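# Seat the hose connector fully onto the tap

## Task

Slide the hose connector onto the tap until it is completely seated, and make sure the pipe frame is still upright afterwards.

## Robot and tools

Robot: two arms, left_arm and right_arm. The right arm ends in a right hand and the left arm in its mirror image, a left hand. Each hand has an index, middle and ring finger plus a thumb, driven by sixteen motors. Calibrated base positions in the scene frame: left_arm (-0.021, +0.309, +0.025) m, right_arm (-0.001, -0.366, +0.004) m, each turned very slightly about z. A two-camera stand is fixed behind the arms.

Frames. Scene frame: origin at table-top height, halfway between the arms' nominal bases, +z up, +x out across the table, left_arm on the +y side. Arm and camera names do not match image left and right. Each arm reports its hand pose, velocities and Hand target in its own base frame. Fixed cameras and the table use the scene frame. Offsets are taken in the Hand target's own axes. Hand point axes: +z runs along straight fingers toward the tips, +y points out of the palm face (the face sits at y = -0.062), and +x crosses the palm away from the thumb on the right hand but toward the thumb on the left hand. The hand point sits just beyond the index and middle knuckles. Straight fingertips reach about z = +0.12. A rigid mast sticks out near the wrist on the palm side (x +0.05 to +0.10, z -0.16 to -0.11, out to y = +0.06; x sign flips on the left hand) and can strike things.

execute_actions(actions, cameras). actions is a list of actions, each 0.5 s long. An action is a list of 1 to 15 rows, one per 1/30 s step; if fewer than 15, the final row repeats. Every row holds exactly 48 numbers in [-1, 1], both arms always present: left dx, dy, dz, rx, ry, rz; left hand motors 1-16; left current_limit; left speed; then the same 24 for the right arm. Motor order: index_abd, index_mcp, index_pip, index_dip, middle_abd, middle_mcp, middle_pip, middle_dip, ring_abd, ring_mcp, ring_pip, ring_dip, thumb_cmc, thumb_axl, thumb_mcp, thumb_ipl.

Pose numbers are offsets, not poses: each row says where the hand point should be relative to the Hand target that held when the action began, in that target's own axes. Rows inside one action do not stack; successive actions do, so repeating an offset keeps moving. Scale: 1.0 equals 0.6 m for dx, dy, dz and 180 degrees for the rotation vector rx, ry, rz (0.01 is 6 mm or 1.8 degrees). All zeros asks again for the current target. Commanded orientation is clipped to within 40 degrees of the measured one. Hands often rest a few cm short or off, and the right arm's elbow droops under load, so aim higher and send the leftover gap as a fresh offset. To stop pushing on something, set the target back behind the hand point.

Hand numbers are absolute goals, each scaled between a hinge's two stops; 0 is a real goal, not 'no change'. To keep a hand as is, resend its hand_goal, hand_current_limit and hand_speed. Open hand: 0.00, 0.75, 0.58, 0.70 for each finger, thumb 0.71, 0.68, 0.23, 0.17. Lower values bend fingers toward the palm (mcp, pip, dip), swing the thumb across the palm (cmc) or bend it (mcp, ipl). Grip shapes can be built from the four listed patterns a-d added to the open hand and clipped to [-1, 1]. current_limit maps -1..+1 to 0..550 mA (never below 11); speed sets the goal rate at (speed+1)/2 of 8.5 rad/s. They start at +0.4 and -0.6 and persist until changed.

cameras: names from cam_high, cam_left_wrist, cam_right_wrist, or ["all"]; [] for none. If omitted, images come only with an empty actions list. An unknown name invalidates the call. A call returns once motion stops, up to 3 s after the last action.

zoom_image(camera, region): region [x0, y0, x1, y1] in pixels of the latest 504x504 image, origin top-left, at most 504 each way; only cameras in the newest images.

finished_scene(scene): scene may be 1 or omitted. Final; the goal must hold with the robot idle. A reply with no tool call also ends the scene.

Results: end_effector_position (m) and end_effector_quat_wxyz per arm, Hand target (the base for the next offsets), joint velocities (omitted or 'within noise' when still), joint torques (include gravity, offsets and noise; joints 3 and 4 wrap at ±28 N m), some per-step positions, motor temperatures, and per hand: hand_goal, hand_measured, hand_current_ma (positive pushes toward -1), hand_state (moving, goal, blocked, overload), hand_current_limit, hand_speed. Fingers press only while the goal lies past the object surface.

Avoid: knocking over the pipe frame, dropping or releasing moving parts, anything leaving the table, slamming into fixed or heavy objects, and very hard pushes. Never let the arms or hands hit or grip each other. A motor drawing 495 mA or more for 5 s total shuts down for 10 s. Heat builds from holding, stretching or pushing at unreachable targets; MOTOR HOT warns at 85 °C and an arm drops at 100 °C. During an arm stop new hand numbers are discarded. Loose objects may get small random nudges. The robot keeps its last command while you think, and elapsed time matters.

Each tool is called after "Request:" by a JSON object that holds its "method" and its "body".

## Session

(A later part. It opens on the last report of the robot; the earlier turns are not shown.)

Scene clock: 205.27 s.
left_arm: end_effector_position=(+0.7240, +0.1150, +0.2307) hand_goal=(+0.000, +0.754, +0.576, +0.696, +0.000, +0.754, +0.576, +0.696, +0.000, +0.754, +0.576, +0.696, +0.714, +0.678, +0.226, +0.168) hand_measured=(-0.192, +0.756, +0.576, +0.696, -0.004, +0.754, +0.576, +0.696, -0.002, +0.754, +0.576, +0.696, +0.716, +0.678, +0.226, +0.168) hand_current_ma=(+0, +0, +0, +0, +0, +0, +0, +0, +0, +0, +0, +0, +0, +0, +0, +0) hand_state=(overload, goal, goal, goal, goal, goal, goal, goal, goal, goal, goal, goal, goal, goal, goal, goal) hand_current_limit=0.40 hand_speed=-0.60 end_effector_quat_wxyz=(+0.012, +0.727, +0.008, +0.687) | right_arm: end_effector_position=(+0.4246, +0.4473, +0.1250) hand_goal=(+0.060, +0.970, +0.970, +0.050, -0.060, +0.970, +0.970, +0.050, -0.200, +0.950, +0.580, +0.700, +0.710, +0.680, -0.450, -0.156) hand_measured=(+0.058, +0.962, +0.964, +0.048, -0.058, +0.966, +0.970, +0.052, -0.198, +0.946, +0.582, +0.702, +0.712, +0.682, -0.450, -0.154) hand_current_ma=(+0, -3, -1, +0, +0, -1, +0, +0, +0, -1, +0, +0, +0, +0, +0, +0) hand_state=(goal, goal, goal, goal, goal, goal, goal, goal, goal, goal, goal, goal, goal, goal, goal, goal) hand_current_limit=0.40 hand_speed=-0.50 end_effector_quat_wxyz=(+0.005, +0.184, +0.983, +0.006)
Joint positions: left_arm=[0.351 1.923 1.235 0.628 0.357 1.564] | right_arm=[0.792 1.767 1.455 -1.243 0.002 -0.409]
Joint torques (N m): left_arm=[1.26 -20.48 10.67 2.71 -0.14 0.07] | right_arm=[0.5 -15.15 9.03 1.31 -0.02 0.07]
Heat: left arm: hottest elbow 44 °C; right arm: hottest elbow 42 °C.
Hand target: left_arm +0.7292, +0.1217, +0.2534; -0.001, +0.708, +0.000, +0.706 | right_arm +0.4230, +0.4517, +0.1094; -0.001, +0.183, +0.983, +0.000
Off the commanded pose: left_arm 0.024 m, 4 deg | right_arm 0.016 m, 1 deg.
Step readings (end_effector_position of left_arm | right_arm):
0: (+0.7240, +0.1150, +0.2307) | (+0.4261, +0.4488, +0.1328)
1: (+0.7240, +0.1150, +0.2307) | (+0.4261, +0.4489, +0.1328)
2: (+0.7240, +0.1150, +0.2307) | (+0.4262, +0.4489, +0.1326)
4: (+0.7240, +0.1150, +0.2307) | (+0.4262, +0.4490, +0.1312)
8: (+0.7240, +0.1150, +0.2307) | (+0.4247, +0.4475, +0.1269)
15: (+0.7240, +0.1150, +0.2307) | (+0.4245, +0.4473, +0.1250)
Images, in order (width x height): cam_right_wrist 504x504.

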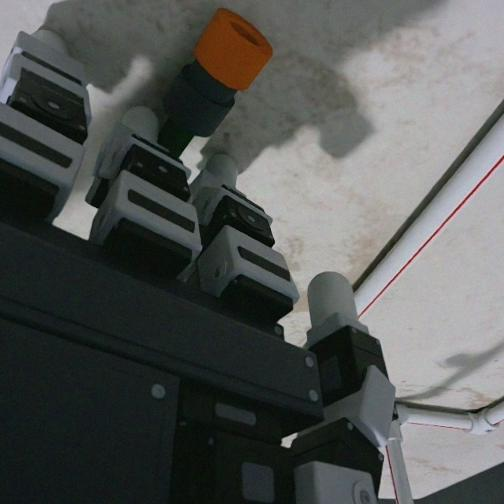

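Request:
{"method": "execute_actions", "body": {"actions": [[[0,0,0,0,0,0,0,0.754,0.576,0.696,0,0.754,0.576,0.696,0,0.754,0.576,0.696,0.714,0.678,0.226,0.168,0.4,-0.6,0,0,-0.006,0,0,0,-0.03,0.97,0.97,0.05,0.03,0.97,0.97,0.05,-0.2,0.95,0.58,0.7,0.71,0.68,-0.45,-0.156,0.4,-0.5]],[[0,0,0,0,0,0,0,0.754,0.576,0.696,0,0.754,0.576,0.696,0,0.754,0.576,0.696,0.714,0.678,0.226,0.168,0.4,-0.6,0,0.01,0,0,0,0,-0.03,0.97,0.97,0.05,0.03,0.97,0.97,0.05,-0.2,0.95,0.58,0.7,0.71,0.68,-0.45,-0.156,0.4,-0.5],[0,0,0,0,0,0,0,0.754,0.576,0.696,0,0.754,0.576,0.696,0,0.754,0.576,0.696,0.714,0.678,0.226,0.168,0.4,-0.6,0,0.02,0,0,0,0,-0.03,0.97,0.97,0.05,0.03,0.97,0.97,0.05,-0.2,0.95,0.58,0.7,0.71,0.68,-0.45,-0.156,0.4,-0.5],[0,0,0,0,0,0,0,0.754,0.576,0.696,0,0.754,0.576,0.696,0,0.754,0.576,0.696,0.714,0.678,0.226,0.168,0.4,-0.6,0,0.03,0,0,0,0,-0.03,0.97,0.97,0.05,0.03,0.97,0.97,0.05,-0.2,0.95,0.58,0.7,0.71,0.68,-0.45,-0.156,0.4,-0.5]]], "cameras": ["cam_right_wrist"]}}

Scene clock: 207.03 s.
left_arm: end_effector_position=(+0.7240, +0.1150, +0.2307) hand_goal=(+0.000, +0.754, +0.576, +0.696, +0.000, +0.754, +0.576, +0.696, +0.000, +0.754, +0.576, +0.696, +0.714, +0.678, +0.226, +0.168) hand_measured=(-0.192, +0.756, +0.576, +0.696, -0.004, +0.754, +0.576, +0.696, -0.002, +0.754, +0.576, +0.696, +0.716, +0.678, +0.226, +0.168) hand_current_ma=(+0, +0, +0, +0, +0, +0, +0, +0, +0, +0, +0, +0, +0, +0, +0, +0) hand_state=(overload, goal, goal, goal, goal, goal, goal, goal, goal, goal, goal, goal, goal, goal, goal, goal) hand_current_limit=0.40 hand_speed=-0.60 end_effector_quat_wxyz=(+0.012, +0.727, +0.008, +0.687) | right_arm: end_effector_position=(+0.4252, +0.4558, +0.1223) hand_goal=(-0.030, +0.970, +0.970, +0.050, +0.030, +0.970, +0.970, +0.050, -0.200, +0.950, +0.580, +0.700, +0.710, +0.680, -0.450, -0.156) hand_measured=(-0.028, +0.962, +0.964, +0.048, +0.026, +0.966, +0.970, +0.052, -0.200, +0.974, +0.594, +0.708, +0.712, +0.682, -0.450, -0.154) hand_current_ma=(+0, -3, -1, +0, -1, -1, +0, +0, +0, +19, +8, +2, +0, +0, +0, +0) hand_state=(goal, goal, goal, goal, goal, goal, goal, goal, goal, blocked, goal, goal, goal, goal, goal, goal) hand_current_limit=0.40 hand_speed=-0.50 end_effector_quat_wxyz=(+0.003, +0.180, +0.984, +0.005)
Joint positions: left_arm=[0.351 1.923 1.235 0.628 0.357 1.564] | right_arm=[0.8 1.788 1.476 -1.248 0 -0.408]
Joint torques (N m): left_arm=[1.26 -20.48 10.67 2.73 -0.13 0.07] | right_arm=[0.85 -13.74 12.51 0.58 0.06 0.18]
Heat: left arm: hottest elbow 44 °C; right arm: hottest elbow 42 °C.
Hand target: left_arm +0.7292, +0.1217, +0.2534; -0.001, +0.708, +0.000, +0.706 | right_arm +0.4294, +0.4685, +0.1130; -0.001, +0.183, +0.983, +0.000
Off the commanded pose: left_arm 0.024 m, 4 deg | right_arm 0.016 m, 1 deg.
Step readings (end_effector_position of left_arm | right_arm):
0: (+0.7240, +0.1150, +0.2307) | (+0.4246, +0.4473, +0.1250)
1: (+0.7240, +0.1150, +0.2307) | (+0.4246, +0.4473, +0.1250)
2: (+0.7240, +0.1150, +0.2307) | (+0.4245, +0.4474, +0.1250)
4: (+0.7240, +0.1150, +0.2307) | (+0.4245, +0.4474, +0.1250)
8: (+0.7240, +0.1150, +0.2307) | (+0.4245, +0.4474, +0.1250)
15: (+0.7240, +0.1150, +0.2307) | (+0.4245, +0.4474, +0.1250)
16: (+0.7240, +0.1150, +0.2307) | (+0.4245, +0.4474, +0.1250)
17: (+0.7240, +0.1150, +0.2307) | (+0.4243, +0.4476, +0.1250)
19: (+0.7240, +0.1150, +0.2307) | (+0.4233, +0.4487, +0.1238)
23: (+0.7240, +0.1150, +0.2307) | (+0.4243, +0.4528, +0.1233)
30: (+0.7240, +0.1150, +0.2307) | (+0.4252, +0.4558, +0.1224)
Images, in order (width x height): cam_right_wrist 504x504.

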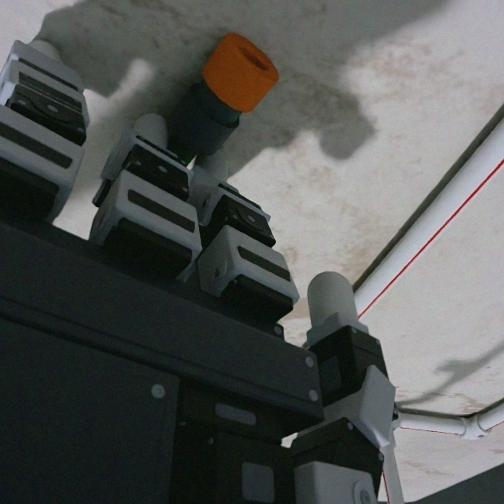

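Request:
{"method": "execute_actions", "body": {"actions": [[[0,0,0,0,0,0,0,0.754,0.576,0.696,0,0.754,0.576,0.696,0,0.754,0.576,0.696,0.714,0.678,0.226,0.168,0.4,-0.6,0,0,-0.008,0,0,0,-0.35,0.97,0.97,0.05,0.35,0.97,0.97,0.05,-0.2,0.95,0.58,0.7,0.71,0.68,-0.45,-0.156,0.78,-0.7]],[[0,0,0,0,0,0,0,0.754,0.576,0.696,0,0.754,0.576,0.696,0,0.754,0.576,0.696,0.714,0.678,0.226,0.168,0.4,-0.6,0,-0.008,-0.012,0,0,0,-0.35,0.97,0.97,0.05,0.35,0.97,0.97,0.05,-0.2,0.95,0.58,0.7,0.71,0.68,-0.45,-0.156,0.78,-0.7]]], "cameras": ["cam_right_wrist"]}}

Scene clock: 208.73 s.
left_arm: end_effector_position=(+0.7240, +0.1150, +0.2307) hand_goal=(+0.000, +0.754, +0.576, +0.696, +0.000, +0.754, +0.576, +0.696, +0.000, +0.754, +0.576, +0.696, +0.714, +0.678, +0.226, +0.168) hand_measured=(-0.192, +0.756, +0.576, +0.696, -0.004, +0.754, +0.576, +0.696, -0.002, +0.754, +0.576, +0.696, +0.716, +0.678, +0.226, +0.168) hand_current_ma=(+0, +0, +0, +0, +0, +0, +0, +0, +0, +0, +0, +0, +0, +0, +0, +0) hand_state=(overload, goal, goal, goal, goal, goal, goal, goal, goal, goal, goal, goal, goal, goal, goal, goal) hand_current_limit=0.40 hand_speed=-0.60 end_effector_quat_wxyz=(+0.012, +0.727, +0.008, +0.687) | right_arm: end_effector_position=(+0.4238, +0.4546, +0.1217) hand_goal=(-0.350, +0.970, +0.970, +0.050, +0.350, +0.970, +0.970, +0.050, -0.200, +0.950, +0.580, +0.700, +0.710, +0.680, -0.450, -0.156) hand_measured=(-0.070, +0.962, +0.964, +0.048, +0.044, +0.964, +0.970, +0.052, -0.192, +0.960, +0.590, +0.706, +0.712, +0.682, -0.450, -0.154) hand_current_ma=(+490, -4, -1, +0, -489, -1, +0, +0, +3, +4, +4, +2, +0, +0, +0, +0) hand_state=(blocked, goal, goal, goal, blocked, goal, goal, goal, goal, goal, goal, goal, goal, goal, goal, goal) hand_current_limit=0.78 hand_speed=-0.70 end_effector_quat_wxyz=(+0.000, +0.180, +0.984, +0.000)
Joint positions: left_arm=[0.351 1.923 1.235 0.628 0.357 1.564] | right_arm=[0.8 1.791 1.483 -1.264 0 -0.408]
Joint torques (N m): left_arm=[1.26 -20.54 10.69 2.71 -0.14 0.07] | right_arm=[0.62 -16.03 12.4 0.06 0.05 0.14]
Heat: left arm: hottest elbow 44 °C; right arm: hottest elbow 42 °C.
Hand target: left_arm +0.7292, +0.1217, +0.2534; -0.001, +0.708, +0.000, +0.706 | right_arm +0.4277, +0.4641, +0.1251; -0.001, +0.183, +0.983, +0.000
Off the commanded pose: left_arm 0.024 m, 4 deg | right_arm 0.011 m, 0 deg.
Step readings (end_effector_position of left_arm | right_arm):
0: (+0.7240, +0.1150, +0.2307) | (+0.4252, +0.4558, +0.1223)
1: (+0.7240, +0.1150, +0.2307) | (+0.4252, +0.4558, +0.1223)
2: (+0.7240, +0.1150, +0.2307) | (+0.4252, +0.4558, +0.1225)
4: (+0.7240, +0.1150, +0.2307) | (+0.4250, +0.4559, +0.1222)
8: (+0.7240, +0.1150, +0.2307) | (+0.4252, +0.4560, +0.1221)
15: (+0.7240, +0.1150, +0.2307) | (+0.4251, +0.4560, +0.1219)
16: (+0.7240, +0.1150, +0.2307) | (+0.4251, +0.4559, +0.1219)
17: (+0.7240, +0.1150, +0.2307) | (+0.4249, +0.4558, +0.1218)
19: (+0.7240, +0.1150, +0.2307) | (+0.4245, +0.4553, +0.1217)
23: (+0.7240, +0.1150, +0.2307) | (+0.4240, +0.4548, +0.1217)
30: (+0.7240, +0.1150, +0.2307) | (+0.4238, +0.4546, +0.1216)
Images, in order (width x height): cam_right_wrist 504x504.

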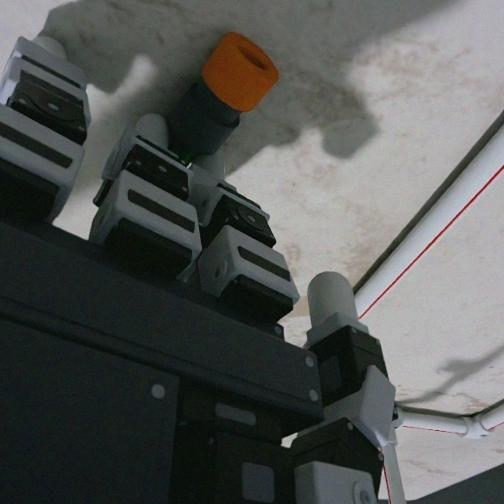

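Request:
{"method": "execute_actions", "body": {"actions": [[[0,0,0,0,0,0,0,0.754,0.576,0.696,0,0.754,0.576,0.696,0,0.754,0.576,0.696,0.714,0.678,0.226,0.168,0.4,-0.6,0,-0.005,-0.02,0,0,0,-0.35,0.97,0.97,0.05,0.35,0.97,0.97,0.05,-0.2,0.95,0.58,0.7,0.71,0.68,-0.45,-0.156,0.78,-0.7],[0,0,0,0,0,0,0,0.754,0.576,0.696,0,0.754,0.576,0.696,0,0.754,0.576,0.696,0.714,0.678,0.226,0.168,0.4,-0.6,0,-0.005,-0.04,0,0,0,-0.35,0.97,0.97,0.05,0.35,0.97,0.97,0.05,-0.2,0.95,0.58,0.7,0.71,0.68,-0.45,-0.156,0.78,-0.7],[0,0,0,0,0,0,0,0.754,0.576,0.696,0,0.754,0.576,0.696,0,0.754,0.576,0.696,0.714,0.678,0.226,0.168,0.4,-0.6,0,-0.005,-0.06,0,0,0,-0.35,0.97,0.97,0.05,0.35,0.97,0.97,0.05,-0.2,0.95,0.58,0.7,0.71,0.68,-0.45,-0.156,0.78,-0.7]],[[0,0,0,0,0,0,0,0.754,0.576,0.696,0,0.754,0.576,0.696,0,0.754,0.576,0.696,0.714,0.678,0.226,0.168,0.4,-0.6,0,0,-0.02,0,0,0,-0.35,0.97,0.97,0.05,0.35,0.97,0.97,0.05,-0.2,0.95,0.58,0.7,0.71,0.68,-0.45,-0.156,0.78,-0.7],[0,0,0,0,0,0,0,0.754,0.576,0.696,0,0.754,0.576,0.696,0,0.754,0.576,0.696,0.714,0.678,0.226,0.168,0.4,-0.6,0,0,-0.05,0,0,0,-0.35,0.97,0.97,0.05,0.35,0.97,0.97,0.05,-0.2,0.95,0.58,0.7,0.71,0.68,-0.45,-0.156,0.78,-0.7]]], "cameras": ["cam_high", "cam_right_wrist"]}}

Scene clock: 214.00 s.
left_arm: end_effector_position=(+0.7240, +0.1150, +0.2307) hand_goal=(+0.000, +0.754, +0.576, +0.696, +0.000, +0.754, +0.576, +0.696, +0.000, +0.754, +0.576, +0.696, +0.714, +0.678, +0.226, +0.168) hand_measured=(-0.192, +0.756, +0.576, +0.696, -0.004, +0.754, +0.576, +0.696, -0.002, +0.754, +0.576, +0.696, +0.716, +0.678, +0.226, +0.168) hand_current_ma=(+0, +0, +0, +0, +0, +0, +0, +0, +0, +0, +0, +0, +0, +0, +0, +0) hand_state=(overload, goal, goal, goal, goal, goal, goal, goal, goal, goal, goal, goal, goal, goal, goal, goal) hand_current_limit=0.40 hand_speed=-0.60 end_effector_quat_wxyz=(+0.012, +0.727, +0.008, +0.687) | right_arm: end_effector_position=(+0.4184, +0.4493, +0.1580) hand_goal=(-0.350, +0.970, +0.970, +0.050, +0.350, +0.970, +0.970, +0.050, -0.200, +0.950, +0.580, +0.700, +0.710, +0.680, -0.450, -0.156) hand_measured=(-0.070, +0.958, +0.964, +0.048, +0.044, +0.966, +0.970, +0.050, -0.196, +0.948, +0.582, +0.702, +0.712, +0.682, -0.450, -0.154) hand_current_ma=(+490, -6, -2, +0, -489, -1, +0, +0, +1, +0, +0, +0, +0, +0, +0, +0) hand_state=(blocked, goal, goal, goal, blocked, goal, goal, goal, goal, goal, goal, goal, goal, goal, goal, goal) hand_current_limit=0.78 hand_speed=-0.70 end_effector_quat_wxyz=(-0.016, +0.180, +0.983, -0.023)
Joint positions: left_arm=[0.351 1.923 1.235 0.628 0.357 1.564] | right_arm=[0.8 1.78 1.577 -1.425 -0.001 -0.408]
Joint torques (N m): left_arm=[1.26 -20.48 10.69 2.71 -0.14 0.07] | right_arm=[0.67 -19.25 13.98 0.01 0.08 0.13]
Heat: left arm: hottest elbow 44 °C; right arm: hottest elbow 42 °C.
Hand target: left_arm +0.7292, +0.1217, +0.2534; -0.001, +0.708, +0.000, +0.706 | right_arm +0.4268, +0.4613, +0.1910; -0.001, +0.183, +0.983, +0.000
Off the commanded pose: left_arm 0.024 m, 4 deg | right_arm 0.036 m, 3 deg.
Step readings (end_effector_position of left_arm | right_arm):
0: (+0.7240, +0.1150, +0.2307) | (+0.4238, +0.4546, +0.1217)
1: (+0.7240, +0.1150, +0.2307) | (+0.4237, +0.4545, +0.1217)
2: (+0.7240, +0.1150, +0.2307) | (+0.4232, +0.4540, +0.1216)
4: (+0.7240, +0.1150, +0.2307) | (+0.4212, +0.4521, +0.1220)
8: (+0.7240, +0.1150, +0.2307) | (+0.4174, +0.4482, +0.1252)
15: (+0.7240, +0.1150, +0.2307) | (+0.4170, +0.4478, +0.1295)
16: (+0.7240, +0.1150, +0.2307) | (+0.4169, +0.4477, +0.1296)
17: (+0.7240, +0.1150, +0.2307) | (+0.4167, +0.4475, +0.1302)
19: (+0.7240, +0.1150, +0.2307) | (+0.4156, +0.4464, +0.1330)
23: (+0.7240, +0.1150, +0.2307) | (+0.4170, +0.4478, +0.1458)
30: (+0.7240, +0.1150, +0.2307) | (+0.4185, +0.4494, +0.1579)
Images, in order (width x height): cam_high 504x504, cam_right_wrist 504x504.

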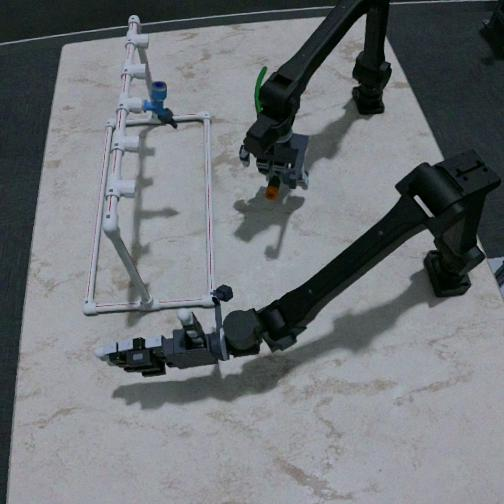

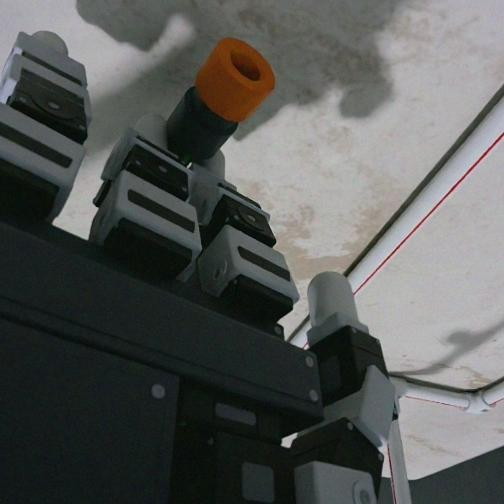

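Request:
{"method": "execute_actions", "body": {"actions": [[[0,0,0,0,0,0,0,0.754,0.576,0.696,0,0.754,0.576,0.696,0,0.754,0.576,0.696,0.714,0.678,0.226,0.168,0.4,-0.6,-0.021,0,0,0,0,0.028,-0.35,0.97,0.97,0.05,0.35,0.97,0.97,0.05,-0.2,0.95,0.58,0.7,0.71,0.68,-0.45,-0.156,0.78,-0.7],[0,0,0,0,0,0,0,0.754,0.576,0.696,0,0.754,0.576,0.696,0,0.754,0.576,0.696,0.714,0.678,0.226,0.168,0.4,-0.6,-0.042,0,0,0,0,0.056,-0.35,0.97,0.97,0.05,0.35,0.97,0.97,0.05,-0.2,0.95,0.58,0.7,0.71,0.68,-0.45,-0.156,0.78,-0.7],[0,0,0,0,0,0,0,0.754,0.576,0.696,0,0.754,0.576,0.696,0,0.754,0.576,0.696,0.714,0.678,0.226,0.168,0.4,-0.6,-0.063,0,0,0,0,0.0833,-0.35,0.97,0.97,0.05,0.35,0.97,0.97,0.05,-0.2,0.95,0.58,0.7,0.71,0.68,-0.45,-0.156,0.78,-0.7]],[[0,0,0,0,0,0,0,0.754,0.576,0.696,0,0.754,0.576,0.696,0,0.754,0.576,0.696,0.714,0.678,0.226,0.168,0.4,-0.6,-0.021,0,0,0,0,0.028,-0.35,0.97,0.97,0.05,0.35,0.97,0.97,0.05,-0.2,0.95,0.58,0.7,0.71,0.68,-0.45,-0.156,0.78,-0.7],[0,0,0,0,0,0,0,0.754,0.576,0.696,0,0.754,0.576,0.696,0,0.754,0.576,0.696,0.714,0.678,0.226,0.168,0.4,-0.6,-0.042,0,0,0,0,0.056,-0.35,0.97,0.97,0.05,0.35,0.97,0.97,0.05,-0.2,0.95,0.58,0.7,0.71,0.68,-0.45,-0.156,0.78,-0.7],[0,0,0,0,0,0,0,0.754,0.576,0.696,0,0.754,0.576,0.696,0,0.754,0.576,0.696,0.714,0.678,0.226,0.168,0.4,-0.6,-0.063,0,0,0,0,0.0833,-0.35,0.97,0.97,0.05,0.35,0.97,0.97,0.05,-0.2,0.95,0.58,0.7,0.71,0.68,-0.45,-0.156,0.78,-0.7]]], "cameras": ["cam_high", "cam_right_wrist"]}}

Scene clock: 216.83 s.
left_arm: end_effector_position=(+0.7240, +0.1150, +0.2307) hand_goal=(+0.000, +0.754, +0.576, +0.696, +0.000, +0.754, +0.576, +0.696, +0.000, +0.754, +0.576, +0.696, +0.714, +0.678, +0.226, +0.168) hand_measured=(-0.192, +0.756, +0.576, +0.696, -0.004, +0.754, +0.576, +0.696, -0.002, +0.754, +0.576, +0.696, +0.716, +0.678, +0.226, +0.168) hand_current_ma=(+0, +0, +0, +0, +0, +0, +0, +0, +0, +0, +0, +0, +0, +0, +0, +0) hand_state=(overload, goal, goal, goal, goal, goal, goal, goal, goal, goal, goal, goal, goal, goal, goal, goal) hand_current_limit=0.40 hand_speed=-0.60 end_effector_quat_wxyz=(+0.012, +0.727, +0.008, +0.687) | right_arm: end_effector_position=(+0.4785, +0.4180, +0.1809) hand_goal=(-0.350, +0.970, +0.970, +0.050, +0.350, +0.970, +0.970, +0.050, -0.200, +0.950, +0.580, +0.700, +0.710, +0.680, -0.450, -0.156) hand_measured=(-0.074, +0.942, +0.954, +0.044, +0.044, +0.986, +0.978, +0.054, -0.196, +0.948, +0.582, +0.702, +0.712, +0.682, -0.450, -0.154) hand_current_ma=(+490, -28, -10, -2, -489, +10, +3, +1, +1, +0, +0, +0, +0, +0, +0, +0) hand_state=(blocked, blocked, goal, goal, blocked, goal, goal, goal, goal, goal, goal, goal, goal, goal, goal, goal) hand_current_limit=0.78 hand_speed=-0.70 end_effector_quat_wxyz=(-0.005, +0.421, +0.907, -0.007)
Joint positions: left_arm=[0.351 1.923 1.235 0.628 0.357 1.564] | right_arm=[0.761 1.809 1.672 -1.451 -0.004 0.058]
Joint torques (N m): left_arm=[1.26 -20.48 10.69 2.7 -0.13 0.07] | right_arm=[-0.26 -16.15 14.34 0.16 0.2 0.21]
Heat: left arm: hottest elbow 44 °C; right arm: hottest elbow 42 °C.
Hand target: left_arm +0.7292, +0.1217, +0.2534; -0.001, +0.708, +0.000, +0.706 | right_arm +0.4925, +0.4255, +0.1909; -0.001, +0.431, +0.903, +0.000
Off the commanded pose: left_arm 0.024 m, 4 deg | right_arm 0.019 m, 2 deg.
Step readings (end_effector_position of left_arm | right_arm):
0: (+0.7240, +0.1150, +0.2307) | (+0.4182, +0.4490, +0.1579)
1: (+0.7240, +0.1150, +0.2307) | (+0.4182, +0.4489, +0.1579)
2: (+0.7240, +0.1150, +0.2307) | (+0.4186, +0.4486, +0.1579)
4: (+0.7240, +0.1150, +0.2307) | (+0.4216, +0.4477, +0.1593)
8: (+0.7240, +0.1150, +0.2307) | (+0.4330, +0.4443, +0.1670)
15: (+0.7240, +0.1150, +0.2307) | (+0.4451, +0.4419, +0.1786)
16: (+0.7240, +0.1150, +0.2307) | (+0.4460, +0.4413, +0.1793)
17: (+0.7240, +0.1150, +0.2307) | (+0.4470, +0.4404, +0.1797)
19: (+0.7240, +0.1150, +0.2307) | (+0.4523, +0.4359, +0.1808)
23: (+0.7240, +0.1150, +0.2307) | (+0.4646, +0.4277, +0.1819)
30: (+0.7240, +0.1150, +0.2307) | (+0.4774, +0.4204, +0.1810)
Images, in order (width x height): cam_high 504x504, cam_right_wrist 504x504.

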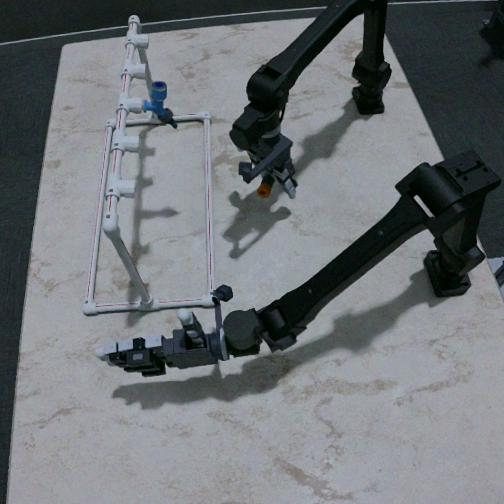

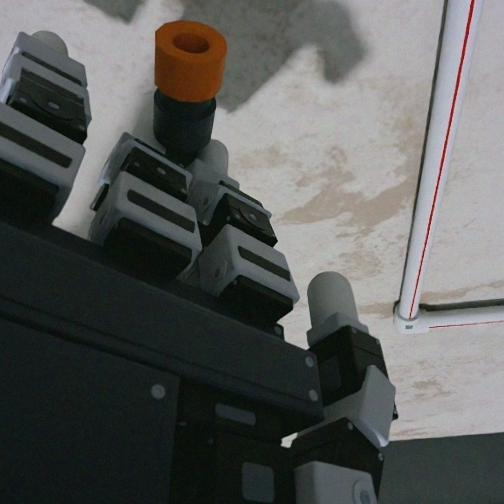

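Request:
{"method": "zoom_image", "body": {"camera": "cam_high", "region": [180, 60, 340, 220]}}

Scaled by 3.150 from the camera's 504x504 image, which has a finer 720x720 frame.

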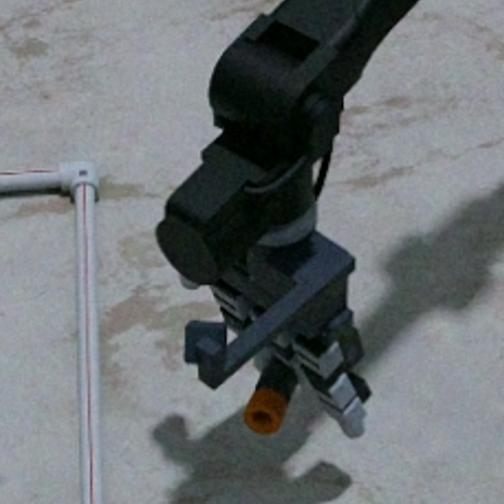

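Request:
{"method": "execute_actions", "body": {"actions": [[[0,0,0,0,0,0,0,0.754,0.576,0.696,0,0.754,0.576,0.696,0,0.754,0.576,0.696,0.714,0.678,0.226,0.168,0.4,-0.6,-0.016,-0.001,0,0,0,0.028,-0.35,0.97,0.97,0.05,0.35,0.97,0.97,0.05,-0.2,0.95,0.58,0.7,0.71,0.68,-0.45,-0.156,0.78,-0.7],[0,0,0,0,0,0,0,0.754,0.576,0.696,0,0.754,0.576,0.696,0,0.754,0.576,0.696,0.714,0.678,0.226,0.168,0.4,-0.6,-0.032,-0.003,0,0,0,0.056,-0.35,0.97,0.97,0.05,0.35,0.97,0.97,0.05,-0.2,0.95,0.58,0.7,0.71,0.68,-0.45,-0.156,0.78,-0.7],[0,0,0,0,0,0,0,0.754,0.576,0.696,0,0.754,0.576,0.696,0,0.754,0.576,0.696,0.714,0.678,0.226,0.168,0.4,-0.6,-0.0475,-0.006,0,0,0,0.0833,-0.35,0.97,0.97,0.05,0.35,0.97,0.97,0.05,-0.2,0.95,0.58,0.7,0.71,0.68,-0.45,-0.156,0.78,-0.7]],[[0,0,0,0,0,0,0,0.754,0.576,0.696,0,0.754,0.576,0.696,0,0.754,0.576,0.696,0.714,0.678,0.226,0.168,0.4,-0.6,-0.016,-0.001,0,0,0,0.028,-0.35,0.97,0.97,0.05,0.35,0.97,0.97,0.05,-0.2,0.95,0.58,0.7,0.71,0.68,-0.45,-0.156,0.78,-0.7],[0,0,0,0,0,0,0,0.754,0.576,0.696,0,0.754,0.576,0.696,0,0.754,0.576,0.696,0.714,0.678,0.226,0.168,0.4,-0.6,-0.032,-0.003,0,0,0,0.056,-0.35,0.97,0.97,0.05,0.35,0.97,0.97,0.05,-0.2,0.95,0.58,0.7,0.71,0.68,-0.45,-0.156,0.78,-0.7],[0,0,0,0,0,0,0,0.754,0.576,0.696,0,0.754,0.576,0.696,0,0.754,0.576,0.696,0.714,0.678,0.226,0.168,0.4,-0.6,-0.0475,-0.006,0,0,0,0.0833,-0.35,0.97,0.97,0.05,0.35,0.97,0.97,0.05,-0.2,0.95,0.58,0.7,0.71,0.68,-0.45,-0.156,0.78,-0.7]]], "cameras": ["cam_high", "cam_right_wrist"]}}

Scene clock: 220.20 s.
left_arm: end_effector_position=(+0.7240, +0.1150, +0.2307) hand_goal=(+0.000, +0.754, +0.576, +0.696, +0.000, +0.754, +0.576, +0.696, +0.000, +0.754, +0.576, +0.696, +0.714, +0.678, +0.226, +0.168) hand_measured=(-0.192, +0.756, +0.576, +0.696, -0.004, +0.754, +0.576, +0.696, -0.002, +0.754, +0.576, +0.696, +0.716, +0.678, +0.226, +0.168) hand_current_ma=(+0, +0, +0, +0, +0, +0, +0, +0, +0, +0, +0, +0, +0, +0, +0, +0) hand_state=(overload, goal, goal, goal, goal, goal, goal, goal, goal, goal, goal, goal, goal, goal, goal, goal) hand_current_limit=0.40 hand_speed=-0.60 end_effector_quat_wxyz=(+0.012, +0.727, +0.008, +0.687) | right_arm: end_effector_position=(+0.5021, +0.3671, +0.1812) hand_goal=(-0.350, +0.970, +0.970, +0.050, +0.350, +0.970, +0.970, +0.050, -0.200, +0.950, +0.580, +0.700, +0.710, +0.680, -0.450, -0.156) hand_measured=(-0.140, +0.898, +0.926, +0.030, +0.044, +0.998, +0.998, +0.072, -0.196, +0.948, +0.582, +0.702, +0.712, +0.682, -0.450, -0.154) hand_current_ma=(+489, -130, -53, -14, -489, +27, +23, +17, +1, +0, +0, +0, +0, +0, +0, +0) hand_state=(blocked, blocked, blocked, goal, blocked, blocked, blocked, blocked, goal, goal, goal, goal, goal, goal, goal, goal) hand_current_limit=0.78 hand_speed=-0.70 end_effector_quat_wxyz=(-0.002, +0.640, +0.769, -0.010)
Joint positions: left_arm=[0.351 1.923 1.235 0.628 0.357 1.564] | right_arm=[0.734 1.829 1.7 -1.461 -0.002 0.552]
Joint torques (N m): left_arm=[1.32 -20.48 10.69 2.71 -0.14 0.07] | right_arm=[-0.44 -16.56 14.46 0.18 0.12 0.25]
Heat: left arm: hottest elbow 44 °C; right arm: hottest elbow 43 °C.
Hand target: left_arm +0.7292, +0.1217, +0.2534; -0.001, +0.708, +0.000, +0.706 | right_arm +0.5160, +0.3737, +0.1910; +0.000, +0.649, +0.760, +0.000
Off the commanded pose: left_arm 0.024 m, 4 deg | right_arm 0.018 m, 2 deg.
Step readings (end_effector_position of left_arm | right_arm):
0: (+0.7240, +0.1150, +0.2307) | (+0.4785, +0.4179, +0.1809)
1: (+0.7240, +0.1150, +0.2307) | (+0.4786, +0.4178, +0.1809)
2: (+0.7240, +0.1150, +0.2307) | (+0.4788, +0.4173, +0.1809)
4: (+0.7240, +0.1150, +0.2307) | (+0.4806, +0.4138, +0.1807)
8: (+0.7240, +0.1150, +0.2307) | (+0.4856, +0.4041, +0.1806)
15: (+0.7240, +0.1150, +0.2307) | (+0.4914, +0.3981, +0.1808)
16: (+0.7240, +0.1150, +0.2307) | (+0.4921, +0.3972, +0.1810)
17: (+0.7240, +0.1150, +0.2307) | (+0.4929, +0.3961, +0.1810)
19: (+0.7240, +0.1150, +0.2307) | (+0.4947, +0.3909, +0.1811)
23: (+0.7240, +0.1150, +0.2307) | (+0.4986, +0.3786, +0.1811)
30: (+0.7240, +0.1150, +0.2307) | (+0.5017, +0.3698, +0.1816)
Images, in order (width x height): cam_high 504x504, cam_right_wrist 504x504.

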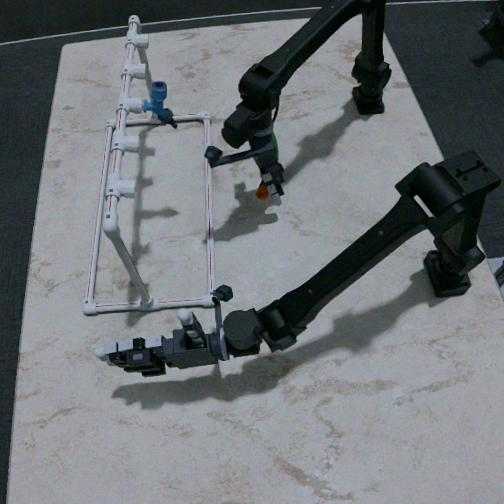

